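# Put the toy elephant into the toy box

## Task

Place the toy elephant inside the daughter's toy box before she comes home from preschool. It counts only if the elephant stays in the box once the robot lets go, and nothing may fall off the table or be left set down off it.

## Robot and tools

Robot: two arms, left_arm and right_arm, each a six-joint arm with a two-finger parallel gripper and a wrist camera. Calibrated bases in the scene frame: left_arm at (+0.002, +0.314, +0.043) m, right_arm at (+0.034, -0.333, +0.020) m, each turned only slightly about z. A camera stand is fixed behind the arms. A loose object may occasionally get a small nudge from outside.

Frames. The scene frame has its origin at table-top height, midway between the nominal bases; +x points out over the table, +z up, and left_arm sits on the +y side (arm names do not match image left/right). Each arm reports its hand pose (end_effector_position in metres, end_effector_quat_wxyz), velocities, targets and wrist-camera pose in its own base frame. Fixed cameras and the table use the scene frame. end_effector_position is the point between the finger pads, about 1 cm behind the tips; fingers point along the gripper's +z and open along its y. Reported poses can be a few cm off, more at long reach.

Row layout (shared by execute_actions and move): one flat list of 14 numbers, each in [-1, 1]: left_arm dx, dy, dz, rx, ry, rz, opening, then right_arm in the same seven slots. dx..rz are an offset, not a pose: measured from that arm's Hand target at the start of the action or move, along that arm's own base axes, with rotation about the Hand target's position. Scale: 1.0 = 0.6 m or 180 degrees; rx, ry, rz form one rotation vector. A translation longer than 1.0 may be shortened along its direction. Opening is absolute: +1 fully open (0.094 m), -1 closed. Sending six zeros re-requests the current Hand target; a 0 in the opening slot is a real command (half open), so repeat the current opening to leave a gripper alone.

execute_actions(actions, cameras): actions is a list of actions; each action is a table of up to 15 rows, one per 1/30 s step, and a short table repeats its last row to fill 15 steps. Every row counts from the action's start pose, not from the previous row; repeating an offset in a new action moves further. Images return only for an empty actions list or when cameras names them (["all"] for all). Results also list end_effector_position at some steps.

move(target, speed, blend, opening_speed, grip_force, blocking, cameras): drives grippers in straight lines toward target, either one 14-number row or a list of up to 15 rows, every row an offset from the same starting Hand targets. speed in m/s, 0.002 to 2.9, default 0.25 (turning limited to 2x that in rad/s); one value or one per target. blend in m rounds corners of a list; 0 stops at each. opening_speed: rate of opening change per second on the -1..+1 scale, at least 0.2; use it to close gently. grip_force: per-pad limit in N, 10 to 50, one number or one per arm, stays set; lower forces close slowly. blocking=false returns after about 0.5 s while the move continues. Paths end together, last at least 0.5 s and are cut at 10 s. They do not avoid obstacles or the other arm. Opening changes on later targets apply on arrival. The result adds a move: line: done (within 10 mm and 2 degrees), off_target, moving, held, fault, plus limits such as paced (pose clipped) or held (steps withheld).

wait(seconds 0-10, cameras): lets time pass holding commands; a running move continues. stop(cameras): brakes a running move. zoom_image(camera, region [x0,y0,x1,y1], at most 504x504 px) magnifies the newest image of cam_head_left, cam_head_right, cam_high, cam_low, cam_left_wrist or cam_right_wrist (all 896x504). read_manual(section="licences") gives URDF licence text only. finished_scene(scene=1) ends irreversibly; the elephant must stay in the box unaided.

Results. Hand target is the last commanded pose after a clip that keeps orientation within 40 degrees of the measured one; next offsets count from it. Grippers often rest a few cm short because of friction and weight; this is not contact. Re-send the missing distance as an offset. Tool commands shows present commands. grip_measured is the measured opening on the command scale (reads up to ~2.5 mm wide when empty; under a squeeze somewhat narrower than the part). grip_effort_nm is motor effort (negative = closing), not pad force, and keeps an offset at rest. Joint torques include arm weight and have offsets; joints 1-3 wrap at ±28 N m. Joint velocities may read within noise. MOTOR HOT appears at 75 C; at 90 C the arm folds and idles; at 100 C it collapses. Holding loads, stretching out or pushing into things heats motors.

Avoid: dropping the elephant from height, releasing it while moving, fast contacts, pressing past contact (faster and deeper targets hit harder), arm-to-arm contact or gripping the other arm's fingers (can end the scene), strain on wrist-camera cables, paths close to an arm's own base (can flip shoulder posture; go around), knocking anything off the table. A blocked arm keeps pushing until commanded back past its gripper.

Each tool is called as a command line: name --argument value for each argument, lists and objects as JSON in quotes; but a table of rows of numbers goes row by row, as --pt "numbers of a row", without its own name.

## Session

execute_actions --actions '[]'

Scene clock: 0.00 s.
left_arm: end_effector_position=(+0.4126, +0.0203, +0.1071) grip_measured=+1.000 grip_effort_nm=n/a end_effector_quat_wxyz=(+0.586, -0.026, +0.810, +0.008) | right_arm: end_effector_position=(+0.3964, -0.0727, +0.1338) grip_measured=+1.000 grip_effort_nm=n/a end_effector_quat_wxyz=(+0.637, +0.123, +0.755, -0.100)
Joint positions: left_arm=[0.048 1.562 0.425 0.819 0.003 -0.017 0.094] | right_arm=[-0.081 1.545 0.35 1.02 0.233 0.047 0.094]
Joint velocities: within noise
Joint torques (N m): no reading
Heat: left arm: 42 °C; right arm: 40 °C.
Hand target: left_arm +0.4150, +0.0204, +0.1139; +0.593, -0.025, +0.805, +0.008 | right_arm +0.3979, -0.0730, +0.1394; +0.643, +0.124, +0.750, -0.099
Tool commands: left_gripper/opening=+1.0 right_gripper/opening=+1.0

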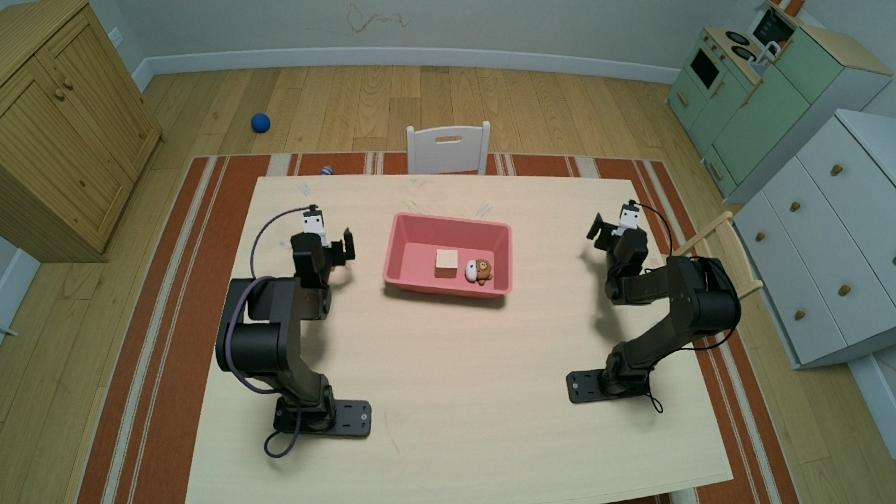

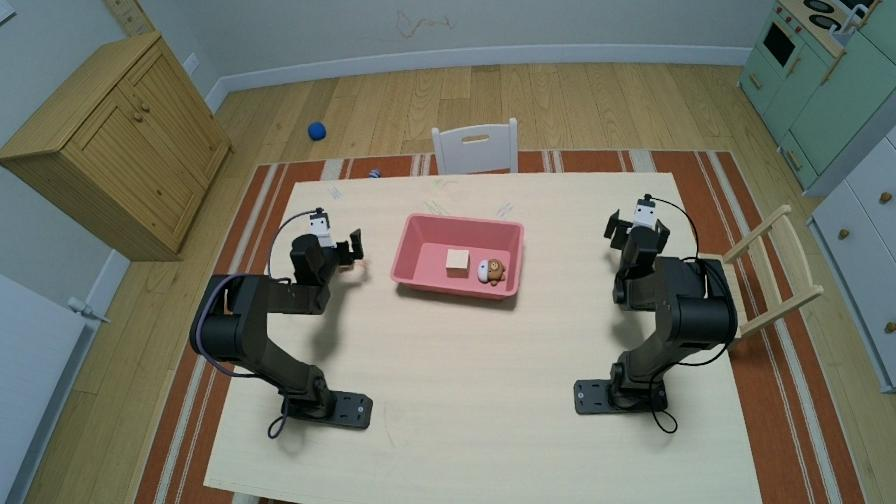

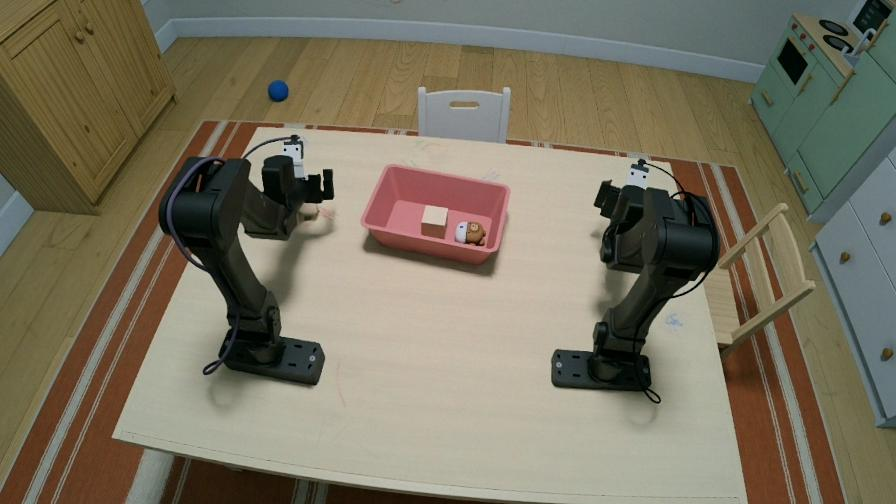

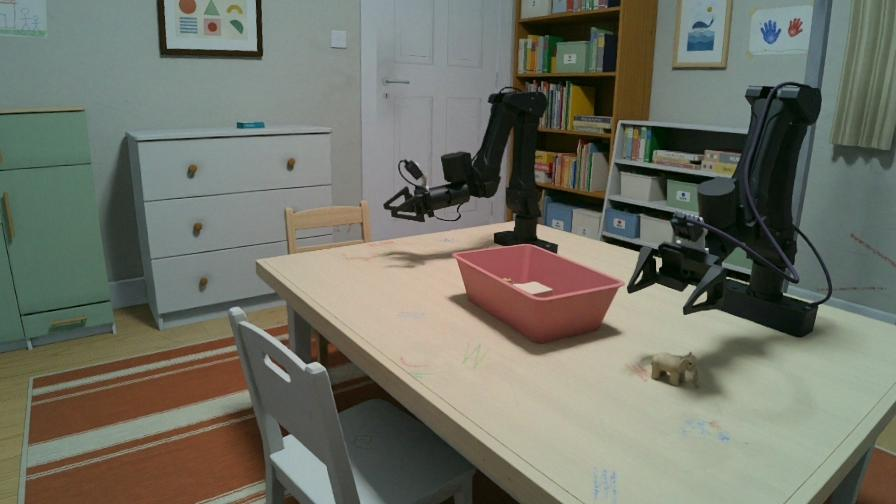

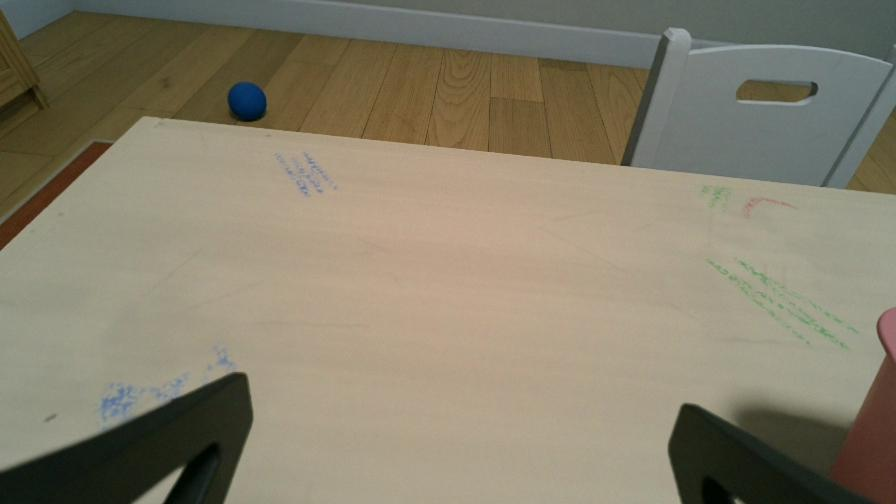

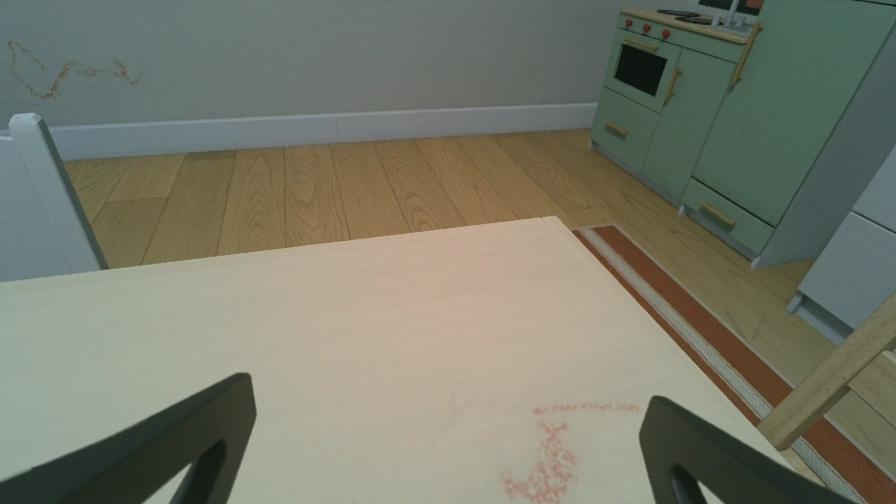

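zoom_image --camera "cam_high" --region '[220, 130, 540, 310]'

zoom_image --camera "cam_low" --region '[560, 280, 800, 420]'

zoom_image --camera "cam_head_left" --region '[260, 180, 520, 330]'

zoom_image --camera "cam_head_right" --region '[260, 180, 540, 340]'

Scaled by 1.575 from the camera's 896x504 image, which has a finer 1280x720 frame.

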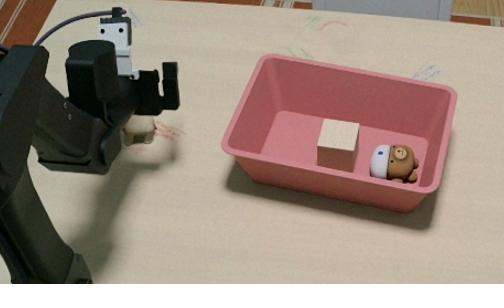

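Scaled by 2.100 from the camera's 896x504 image, which has a finer 1280x720 frame.

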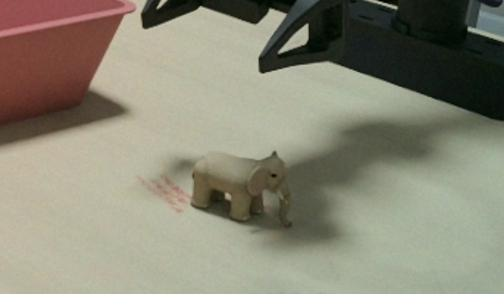

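Scaled by 1.938 from the camera's 896x504 image, which has a finer 1280x720 frame.

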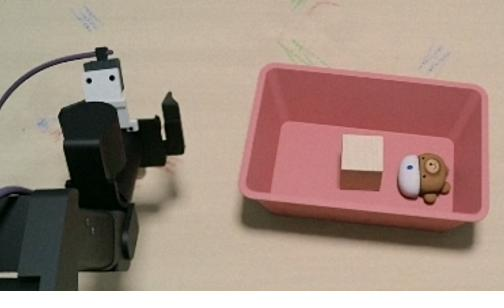

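Scaled by 1.800 from the camera's 896x504 image, which has a finer 1280x720 frame.

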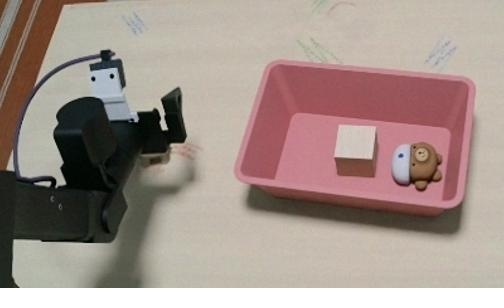

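move --pt "0 0 0.1 0 0 0 1 0 0 0 0 0 0 1" --pt "-0.1 0 0.12 0 0.3 0 1 0 0 0 0 0 0 1" --blend 0.03 --cameras '["all"]'

Scene clock: 55.53 s.
left_arm: end_effector_position=(+0.3492, +0.0205, +0.1795) grip_measured=+1.000 grip_effort_nm=-0.01 end_effector_quat_wxyz=(+0.157, -0.025, +0.987, +0.014) | right_arm: end_effector_position=(+0.3964, -0.0727, +0.1338) grip_measured=+1.000 grip_effort_nm=0.01 end_effector_quat_wxyz=(+0.637, +0.123, +0.755, -0.100)
Joint positions: left_arm=[0.045 1.579 1.478 -1.154 -0.021 -0.001 0.094] | right_arm=[-0.081 1.545 0.35 1.02 0.233 0.047 0.094]
Joint torques (N m): left_arm=[-0.46 -5.59 8.49 0.46 -0.15 0.1] | right_arm=[-0.02 -5.96 6.69 1.63 0.05 0.01]
Heat: left arm: 43 °C; right arm: 40 °C.
Hand target: left_arm +0.3550, +0.0205, +0.1858; +0.163, -0.019, +0.986, +0.019 | right_arm +0.3979, -0.0730, +0.1394; +0.643, +0.124, +0.750, -0.099
Off the commanded pose: left_arm 0.009 m, 1 deg | right_arm 0.006 m, 1 deg.
move: done

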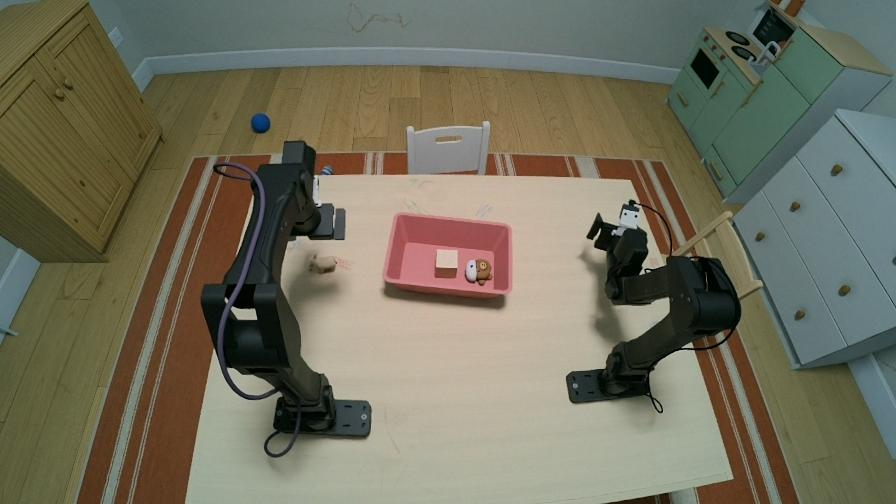

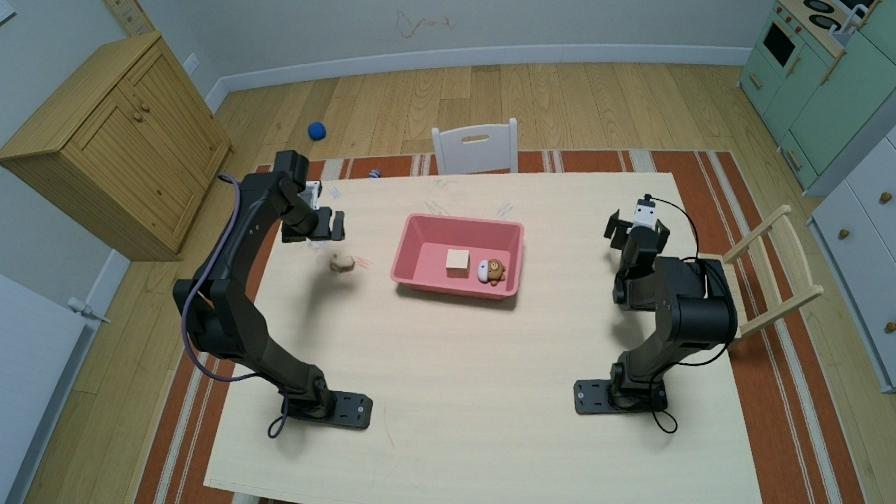

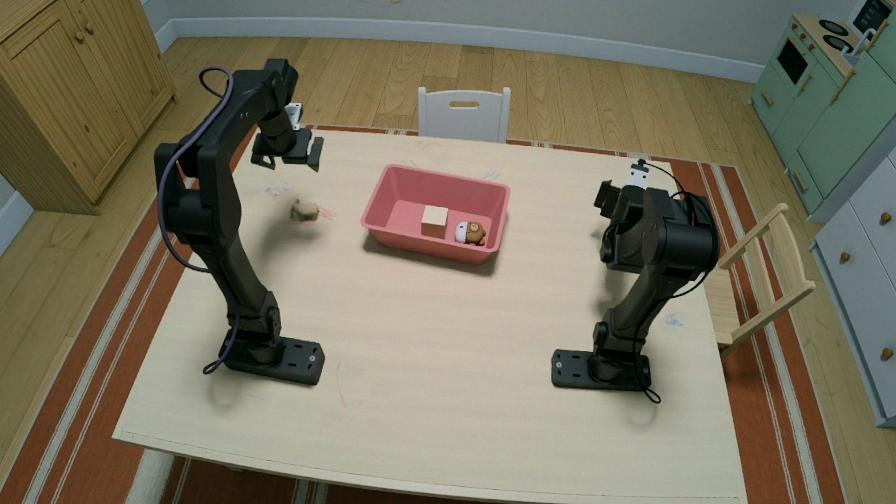

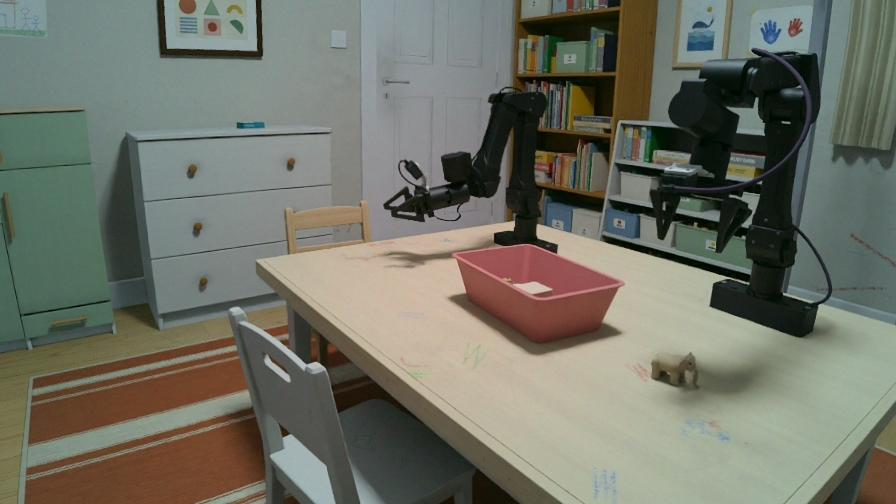

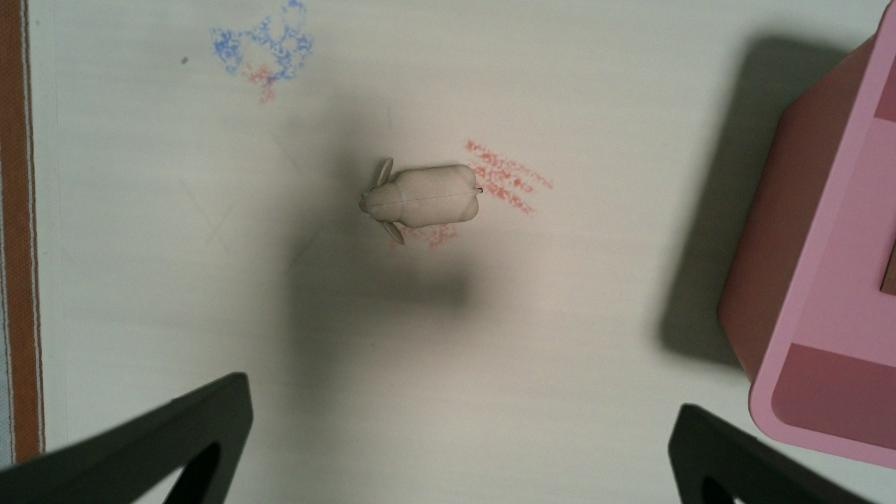

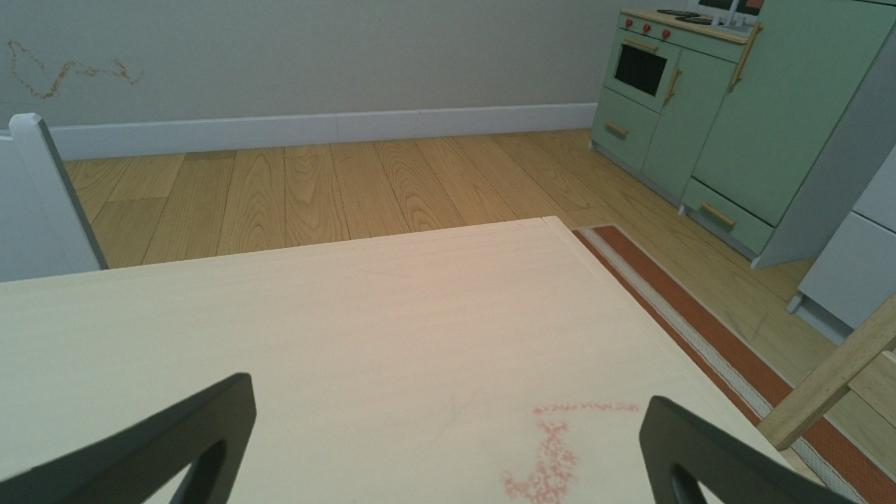

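move --target '[0,-0.3,0,0,0,0,1,0,0,0,0,0,0,1]' --cameras '["cam_left_wrist","cam_low","cam_head_left"]'

Scene clock: 117.33 s.
left_arm: end_effector_position=(+0.3483, -0.1618, +0.1811) grip_measured=+1.000 grip_effort_nm=-0.01 end_effector_quat_wxyz=(+0.156, -0.008, +0.988, +0.013) | right_arm: end_effector_position=(+0.3964, -0.0727, +0.1338) grip_measured=+1.000 grip_effort_nm=0.01 end_effector_quat_wxyz=(+0.637, +0.123, +0.755, -0.100)
Joint positions: left_arm=[-0.521 1.764 1.694 -1.242 -0.179 -0.513 0.094] | right_arm=[-0.081 1.545 0.35 1.02 0.233 0.047 0.094]
Joint torques (N m): left_arm=[0.46 -7.09 8.32 0.33 -0.29 -0.14] | right_arm=[-0.01 -5.96 6.67 1.63 0.04 0.02]
Heat: left arm: 46 °C; right arm: 41 °C.
Hand target: left_arm +0.3550, -0.1596, +0.1859; +0.163, -0.019, +0.986, +0.019 | right_arm +0.3979, -0.0730, +0.1394; +0.643, +0.124, +0.750, -0.099
Off the commanded pose: left_arm 0.008 m, 2 deg | right_arm 0.006 m, 1 deg.
move: done
Images, in order (width x height): cam_head_left 896x504, cam_low 896x504, cam_left_wrist 896x504.

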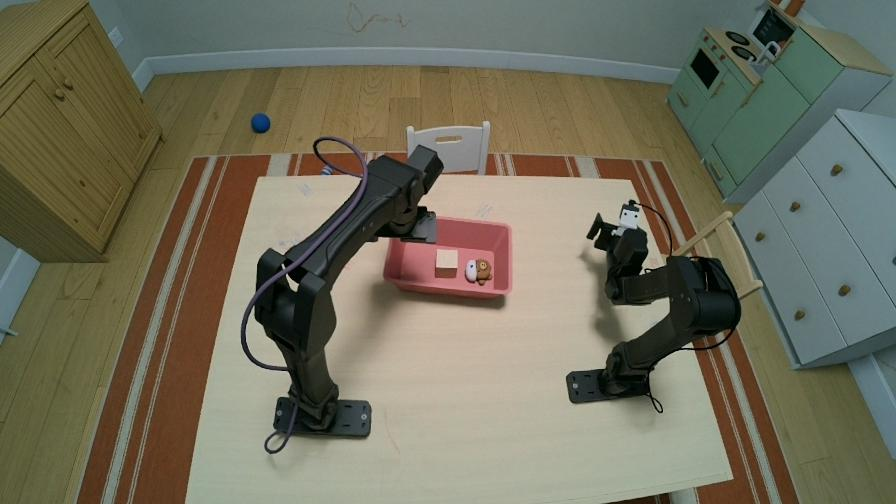

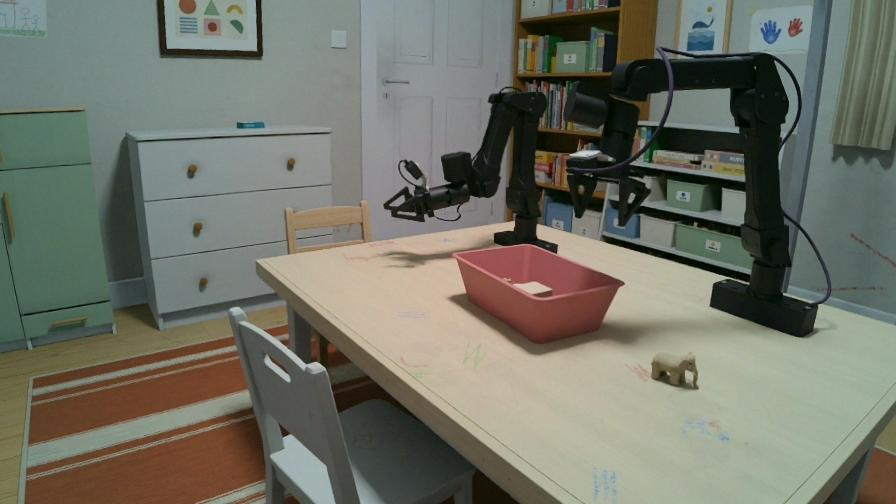

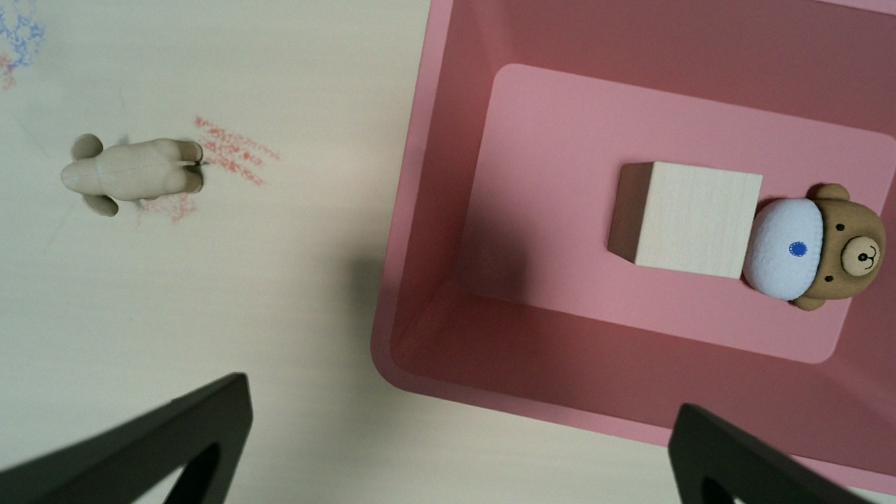

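move --target '[0.0933,0.331,-0.1,0.06,0.0966,-0.4358,1,0,0,0,0,0,0,1]' --cameras '["cam_left_wrist","cam_low","cam_head_left"]'

zoom_image --camera "cam_low" --region '[560, 280, 800, 420]'

Scene clock: 199.53 s.
left_arm: end_effector_position=(+0.4078, +0.0382, +0.1262) grip_measured=+1.000 grip_effort_nm=-0.01 end_effector_quat_wxyz=(+0.002, +0.618, +0.786, +0.001) | right_arm: end_effector_position=(+0.3964, -0.0727, +0.1338) grip_measured=+1.000 grip_effort_nm=0.01 end_effector_quat_wxyz=(+0.637, +0.123, +0.755, -0.100)
Joint positions: left_arm=[0.092 2.124 2.017 -1.459 0.002 1.425 0.094] | right_arm=[-0.081 1.545 0.35 1.02 0.233 0.047 0.094]
Joint torques (N m): left_arm=[0.16 -9.54 7.82 -0.16 -0.06 0.14] | right_arm=[-0.03 -5.94 6.72 1.62 0.04 0]
Heat: left arm: 42 °C; right arm: 41 °C.
Hand target: left_arm +0.4110, +0.0391, +0.1259; +0.000, +0.622, +0.783, -0.001 | right_arm +0.3979, -0.0730, +0.1394; +0.643, +0.124, +0.750, -0.099
Off the commanded pose: left_arm 0.003 m, 1 deg | right_arm 0.006 m, 1 deg.
move: done
Images, in order (width x height): cam_head_left 896x504, cam_low 896x504, cam_left_wrist 896x504.

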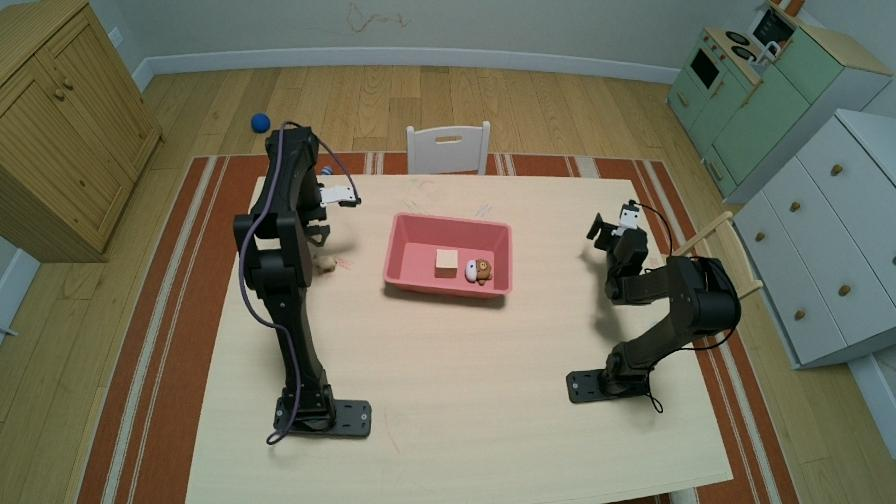

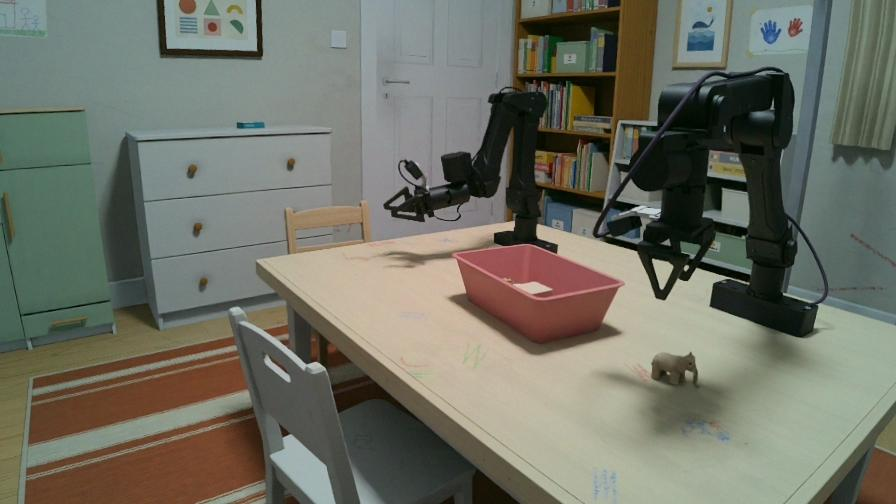

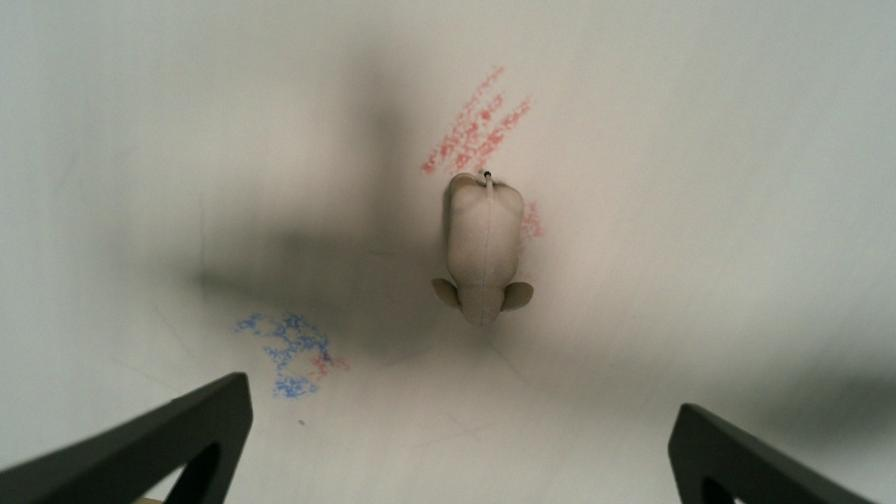

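Scaled by 2.100 from the camera's 896x504 image, which has a finer 1280x720 frame.

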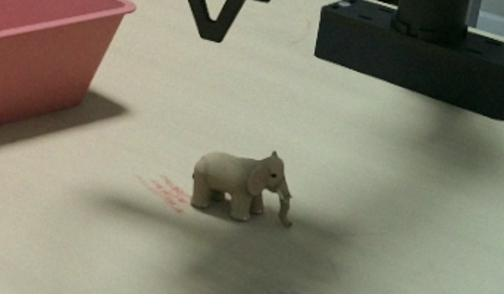

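move --target '[-0.02,-0.0068,-0.1333,0,0,0.014,1,0,0,0,0,0,0,1]' --speed 0.12 --cameras '["cam_left_wrist","cam_low"]'

zoom_image --camera "cam_low" --region '[560, 280, 800, 420]'

Scene clock: 239.30 s.
left_arm: end_effector_position=(+0.3984, +0.0372, +0.0402) grip_measured=+1.000 grip_effort_nm=-0.02 end_effector_quat_wxyz=(-0.007, +0.606, +0.795, -0.007) | right_arm: end_effector_position=(+0.3964, -0.0727, +0.1338) grip_measured=+1.000 grip_effort_nm=0.01 end_effector_quat_wxyz=(+0.637, +0.123, +0.755, -0.100)
Joint positions: left_arm=[0.091 2.124 1.674 -1.141 0.002 1.394 0.094] | right_arm=[-0.081 1.545 0.35 1.02 0.233 0.047 0.094]
Joint torques (N m): left_arm=[-0.47 -12.83 4.57 0.02 -0.04 -0.08] | right_arm=[-0.02 -5.94 6.67 1.63 0.06 0.01]
Heat: left arm: 44 °C; right arm: 41 °C.
Hand target: left_arm +0.3989, +0.0349, +0.0459; +0.000, +0.605, +0.796, -0.001 | right_arm +0.3979, -0.0730, +0.1394; +0.643, +0.124, +0.750, -0.099
Off the commanded pose: left_arm 0.006 m, 1 deg | right_arm 0.006 m, 1 deg.
move: done
Images, in order (width x height): cam_low 896x504, cam_left_wrist 896x504.

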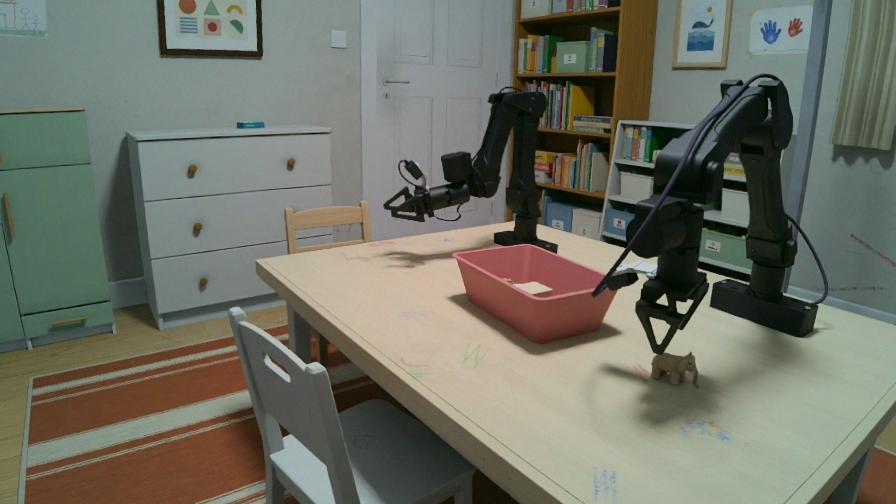

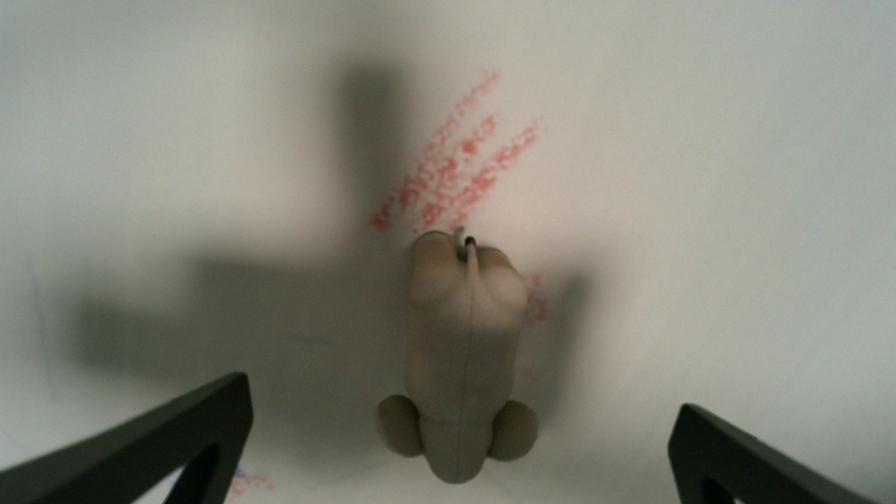

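Scaled by 2.100 from the camera's 896x504 image, which has a finer 1280x720 frame.

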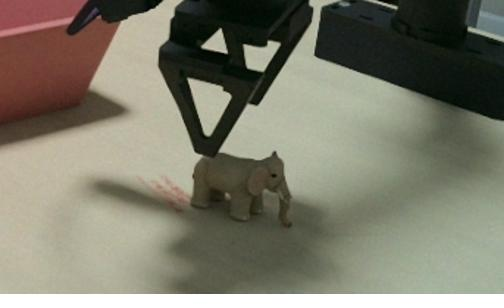

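move --target '[0,-0.0067,-0.0898,0,0,0,1,0,0,0,0,0,0,1]' --speed 0.07 --cameras '["cam_left_wrist","cam_low","cam_high"]'

zoom_image --camera "cam_low" --region '[560, 280, 800, 420]'

Scene clock: 250.83 s.
left_arm: end_effector_position=(+0.4015, +0.0332, +0.0005) grip_measured=+1.000 grip_effort_nm=-0.01 end_effector_quat_wxyz=(+0.006, +0.607, +0.795, +0.005) | right_arm: end_effector_position=(+0.3964, -0.0727, +0.1338) grip_measured=+1.000 grip_effort_nm=0.01 end_effector_quat_wxyz=(+0.637, +0.123, +0.755, -0.100)
Joint positions: left_arm=[0.081 2.144 1.542 -0.953 0.002 1.384 0.094] | right_arm=[-0.081 1.545 0.35 1.02 0.233 0.047 0.094]
Joint torques (N m): left_arm=[-0.42 -9.73 4.55 0.07 -0.06 -0.07] | right_arm=[-0.01 -5.96 6.67 1.62 0.05 0.01]
Heat: left arm: 42 °C; right arm: 41 °C.
Hand target: left_arm +0.3990, +0.0310, -0.0079; +0.000, +0.605, +0.796, -0.001 | right_arm +0.3979, -0.0730, +0.1394; +0.643, +0.124, +0.750, -0.099
Off the commanded pose: left_arm 0.009 m, 1 deg | right_arm 0.006 m, 1 deg.
move: done
Images, in order (width x height): cam_high 896x504, cam_low 896x504, cam_left_wrist 896x504.

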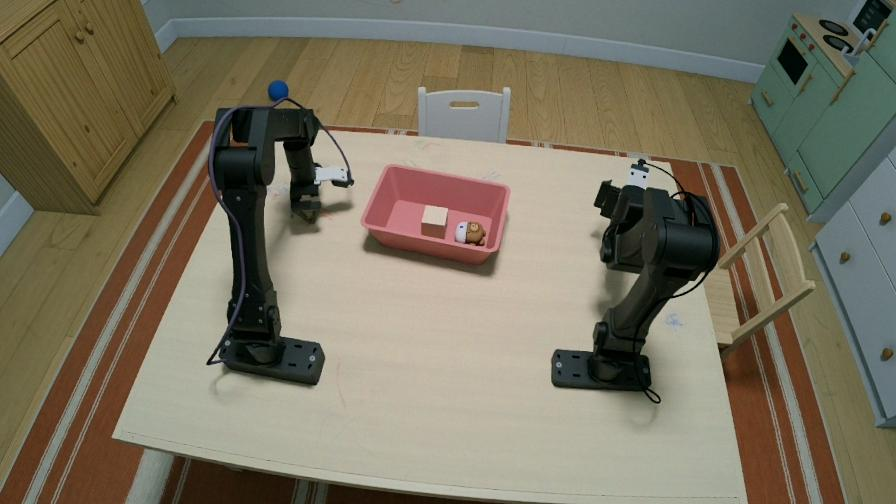

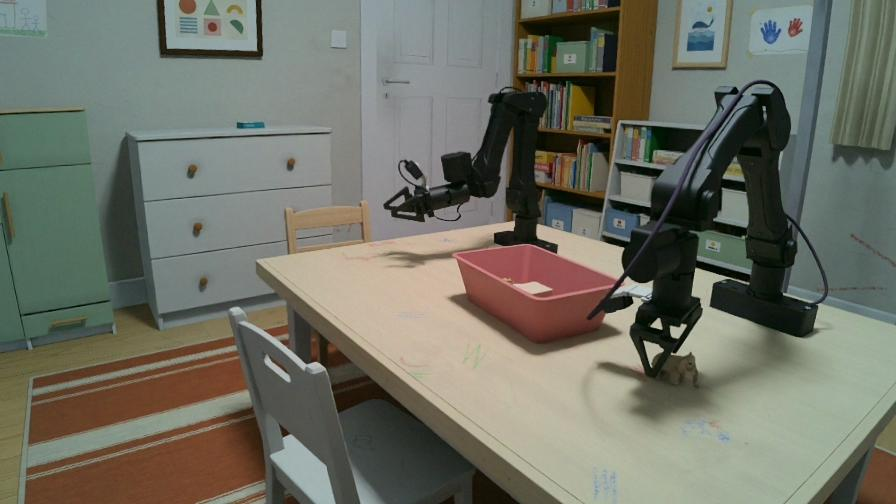

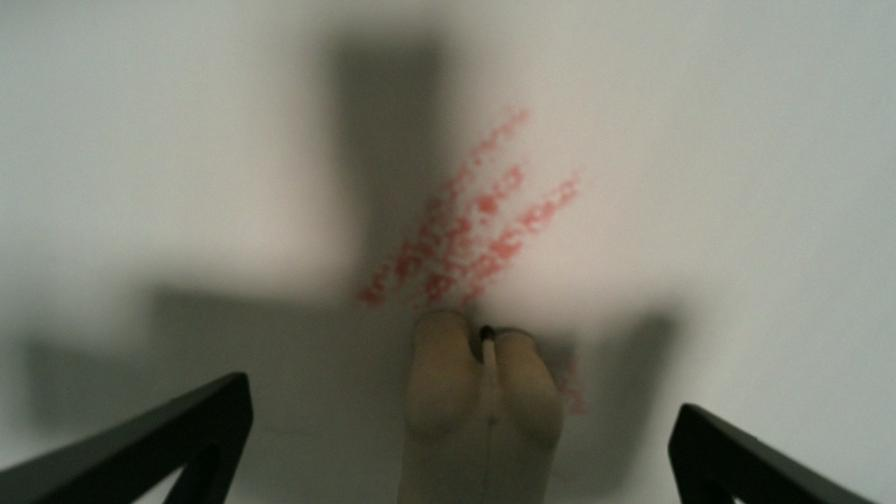

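Scaled by 2.100 from the camera's 896x504 image, which has a finer 1280x720 frame.

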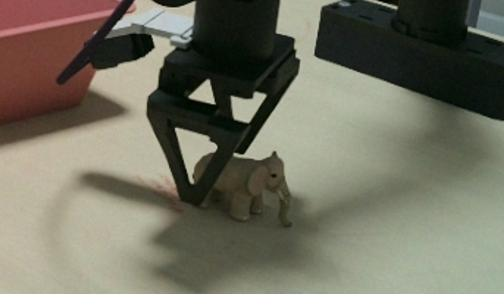

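move --target '[-0.009,0.002,-0.016,0,0,0,1,0,0,0,0,0,0,1]' --speed 0.05 --cameras '["cam_left_wrist","cam_low"]'

zoom_image --camera "cam_low" --region '[560, 280, 800, 420]'

Scene clock: 261.30 s.
left_arm: end_effector_position=(+0.3967, +0.0328, -0.0102) grip_measured=+1.000 grip_effort_nm=-0.02 end_effector_quat_wxyz=(+0.006, +0.607, +0.795, +0.004) | right_arm: end_effector_position=(+0.3964, -0.0727, +0.1338) grip_measured=+1.000 grip_effort_nm=0.01 end_effector_quat_wxyz=(+0.637, +0.123, +0.755, -0.100)
Joint positions: left_arm=[0.081 2.144 1.496 -0.909 0.002 1.384 0.094] | right_arm=[-0.081 1.545 0.35 1.02 0.233 0.047 0.094]
Joint torques (N m): left_arm=[-0.05 -9.91 4.31 0.07 -0.06 -0.04] | right_arm=[-0.01 -5.93 6.72 1.63 0.05 0]
Heat: left arm: 41 °C; right arm: 41 °C.
Hand target: left_arm +0.3936, +0.0322, -0.0175; +0.000, +0.605, +0.796, -0.001 | right_arm +0.3979, -0.0730, +0.1394; +0.643, +0.124, +0.750, -0.099
Off the commanded pose: left_arm 0.008 m, 1 deg | right_arm 0.006 m, 1 deg.
move: done
Images, in order (width x height): cam_low 896x504, cam_left_wrist 896x504.

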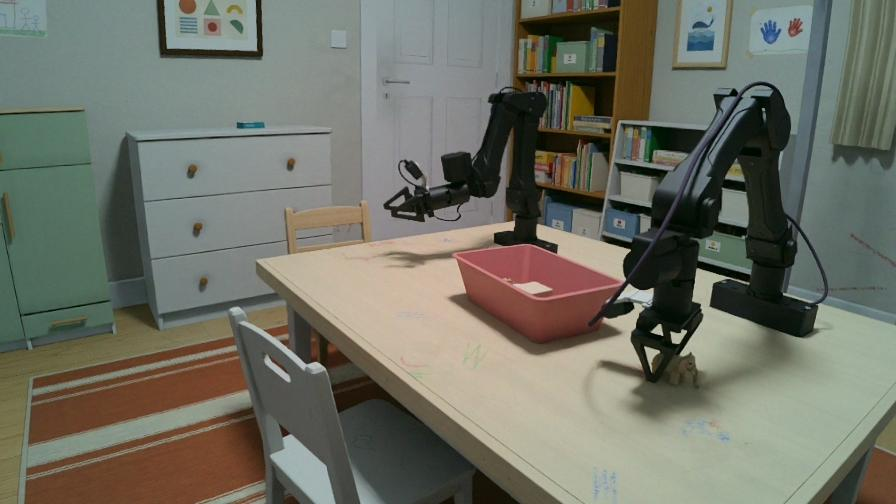

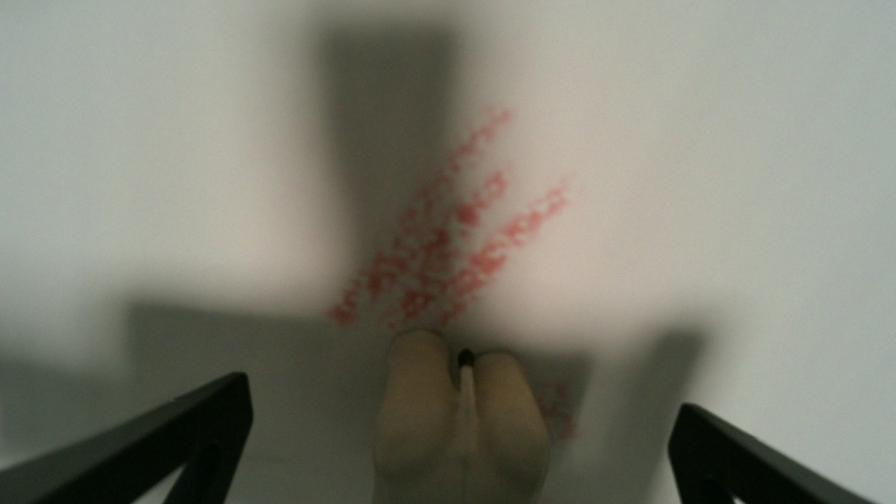

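Scaled by 2.100 from the camera's 896x504 image, which has a finer 1280x720 frame.

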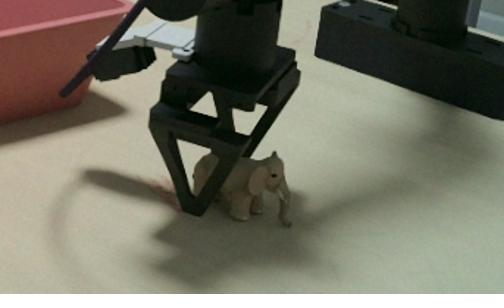

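move --target '[0.004,0.0,0.010,0,0,0,-0.5,0,0,0,0,0,0,1]' --grip_force 25 --opening_speed 0.4 --cameras '["cam_left_wrist","cam_low"]'

zoom_image --camera "cam_low" --region '[560, 280, 800, 420]'

Scene clock: 271.73 s.
left_arm: end_effector_position=(+0.3959, +0.0328, -0.0102) grip_measured=-0.318 grip_effort_nm=-0.52 end_effector_quat_wxyz=(+0.004, +0.607, +0.795, +0.003) | right_arm: end_effector_position=(+0.3964, -0.0727, +0.1338) grip_measured=+1.000 grip_effort_nm=0.01 end_effector_quat_wxyz=(+0.637, +0.123, +0.755, -0.100)
Joint positions: left_arm=[0.081 2.144 1.496 -0.912 0.001 1.384 0.032] | right_arm=[-0.081 1.545 0.35 1.02 0.233 0.047 0.094]
Joint torques (N m): left_arm=[-0.12 -9.99 6.12 -0.14 -0.06 -0.05] | right_arm=[-0.03 -5.97 6.68 1.63 0.05 0.01]
Heat: left arm: 41 °C; right arm: 41 °C.
Hand target: left_arm +0.3960, +0.0322, -0.0115; +0.000, +0.605, +0.796, -0.001 | right_arm +0.3979, -0.0730, +0.1394; +0.643, +0.124, +0.750, -0.099
Off the commanded pose: left_arm 0.001 m, 1 deg | right_arm 0.006 m, 1 deg.
grip_force (N): 25, 25
move: done
Images, in order (width x height): cam_low 896x504, cam_left_wrist 896x504.

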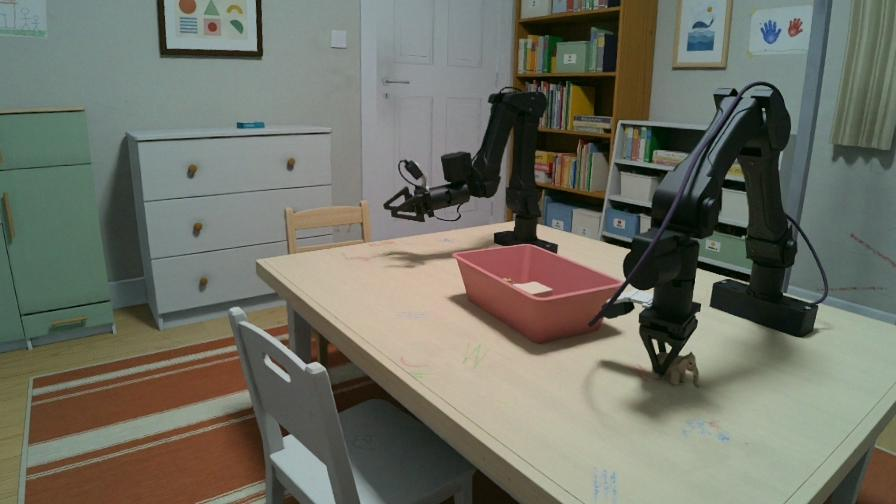

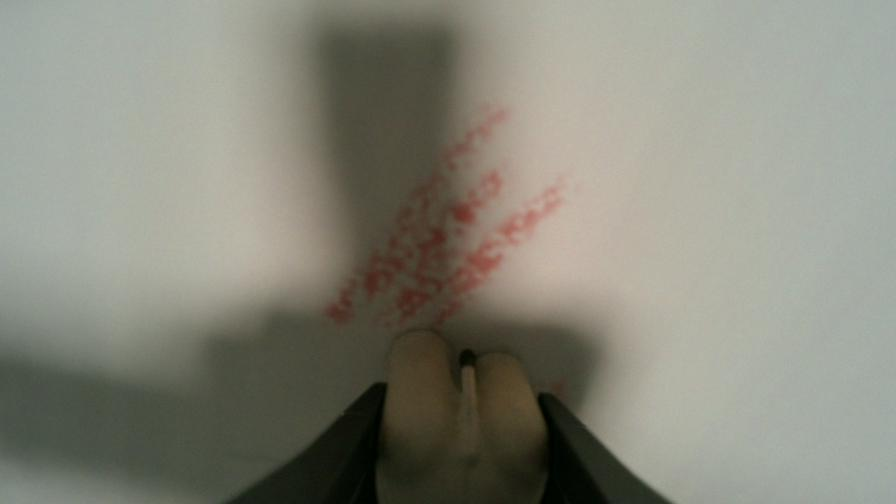

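Scaled by 2.100 from the camera's 896x504 image, which has a finer 1280x720 frame.

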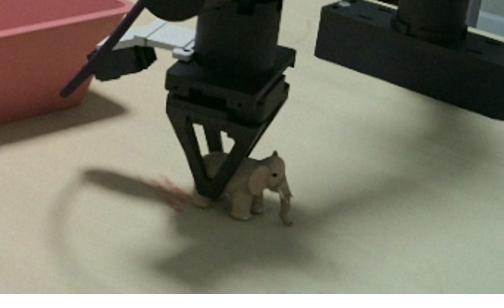

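move --target '[0,0,0.07,0,0,0,-0.5,0,0,0,0,0,0,1]' --speed 0.08 --cameras '["cam_left_wrist","cam_low"]'

zoom_image --camera "cam_low" --region '[560, 260, 800, 400]'

Scene clock: 276.23 s.
left_arm: end_effector_position=(+0.3853, +0.0319, +0.0070) grip_measured=-0.319 grip_effort_nm=-0.58 end_effector_quat_wxyz=(-0.021, +0.606, +0.795, -0.020) | right_arm: end_effector_position=(+0.3964, -0.0727, +0.1338) grip_measured=+1.000 grip_effort_nm=0.01 end_effector_quat_wxyz=(+0.637, +0.123, +0.755, -0.100)
Joint positions: left_arm=[0.081 2.144 1.568 -1.052 0.001 1.384 0.032] | right_arm=[-0.081 1.545 0.35 1.02 0.233 0.047 0.094]
Joint torques (N m): left_arm=[-0.14 -14.64 7.42 -0.28 -0.06 -0.04] | right_arm=[-0.01 -5.94 6.68 1.63 0.04 0]
Heat: left arm: 41 °C; right arm: 41 °C.
Hand target: left_arm +0.3960, +0.0322, +0.0305; +0.000, +0.605, +0.796, -0.001 | right_arm +0.3979, -0.0730, +0.1394; +0.643, +0.124, +0.750, -0.099
Off the commanded pose: left_arm 0.026 m, 3 deg | right_arm 0.006 m, 1 deg.
grip_force (N): 25, 25
move: off_target (left_arm)
Images, in order (width x height): cam_low 896x504, cam_left_wrist 896x504.

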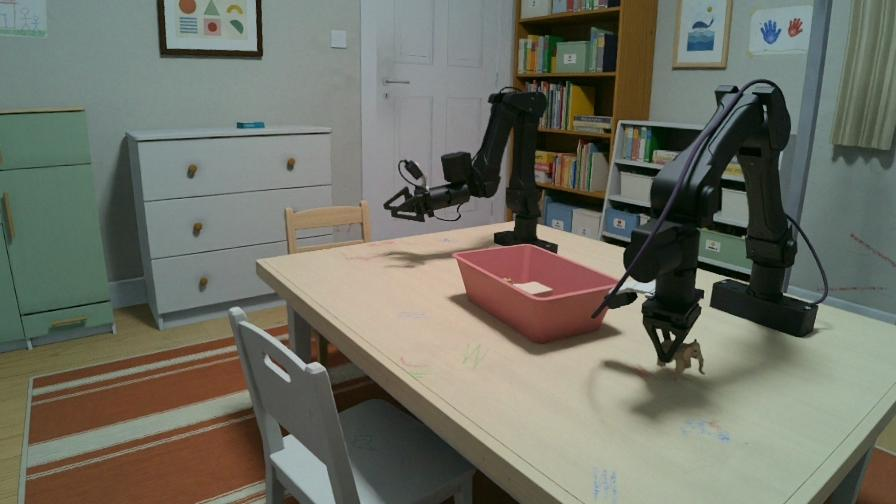

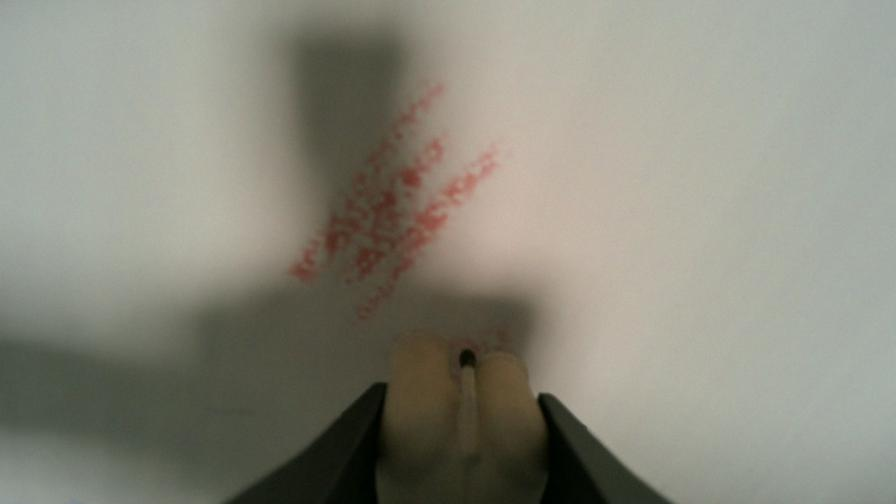

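Scaled by 2.100 from the camera's 896x504 image, which has a finer 1280x720 frame.

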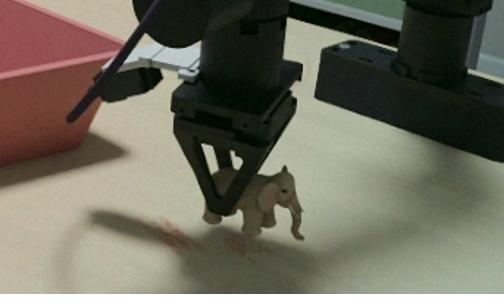

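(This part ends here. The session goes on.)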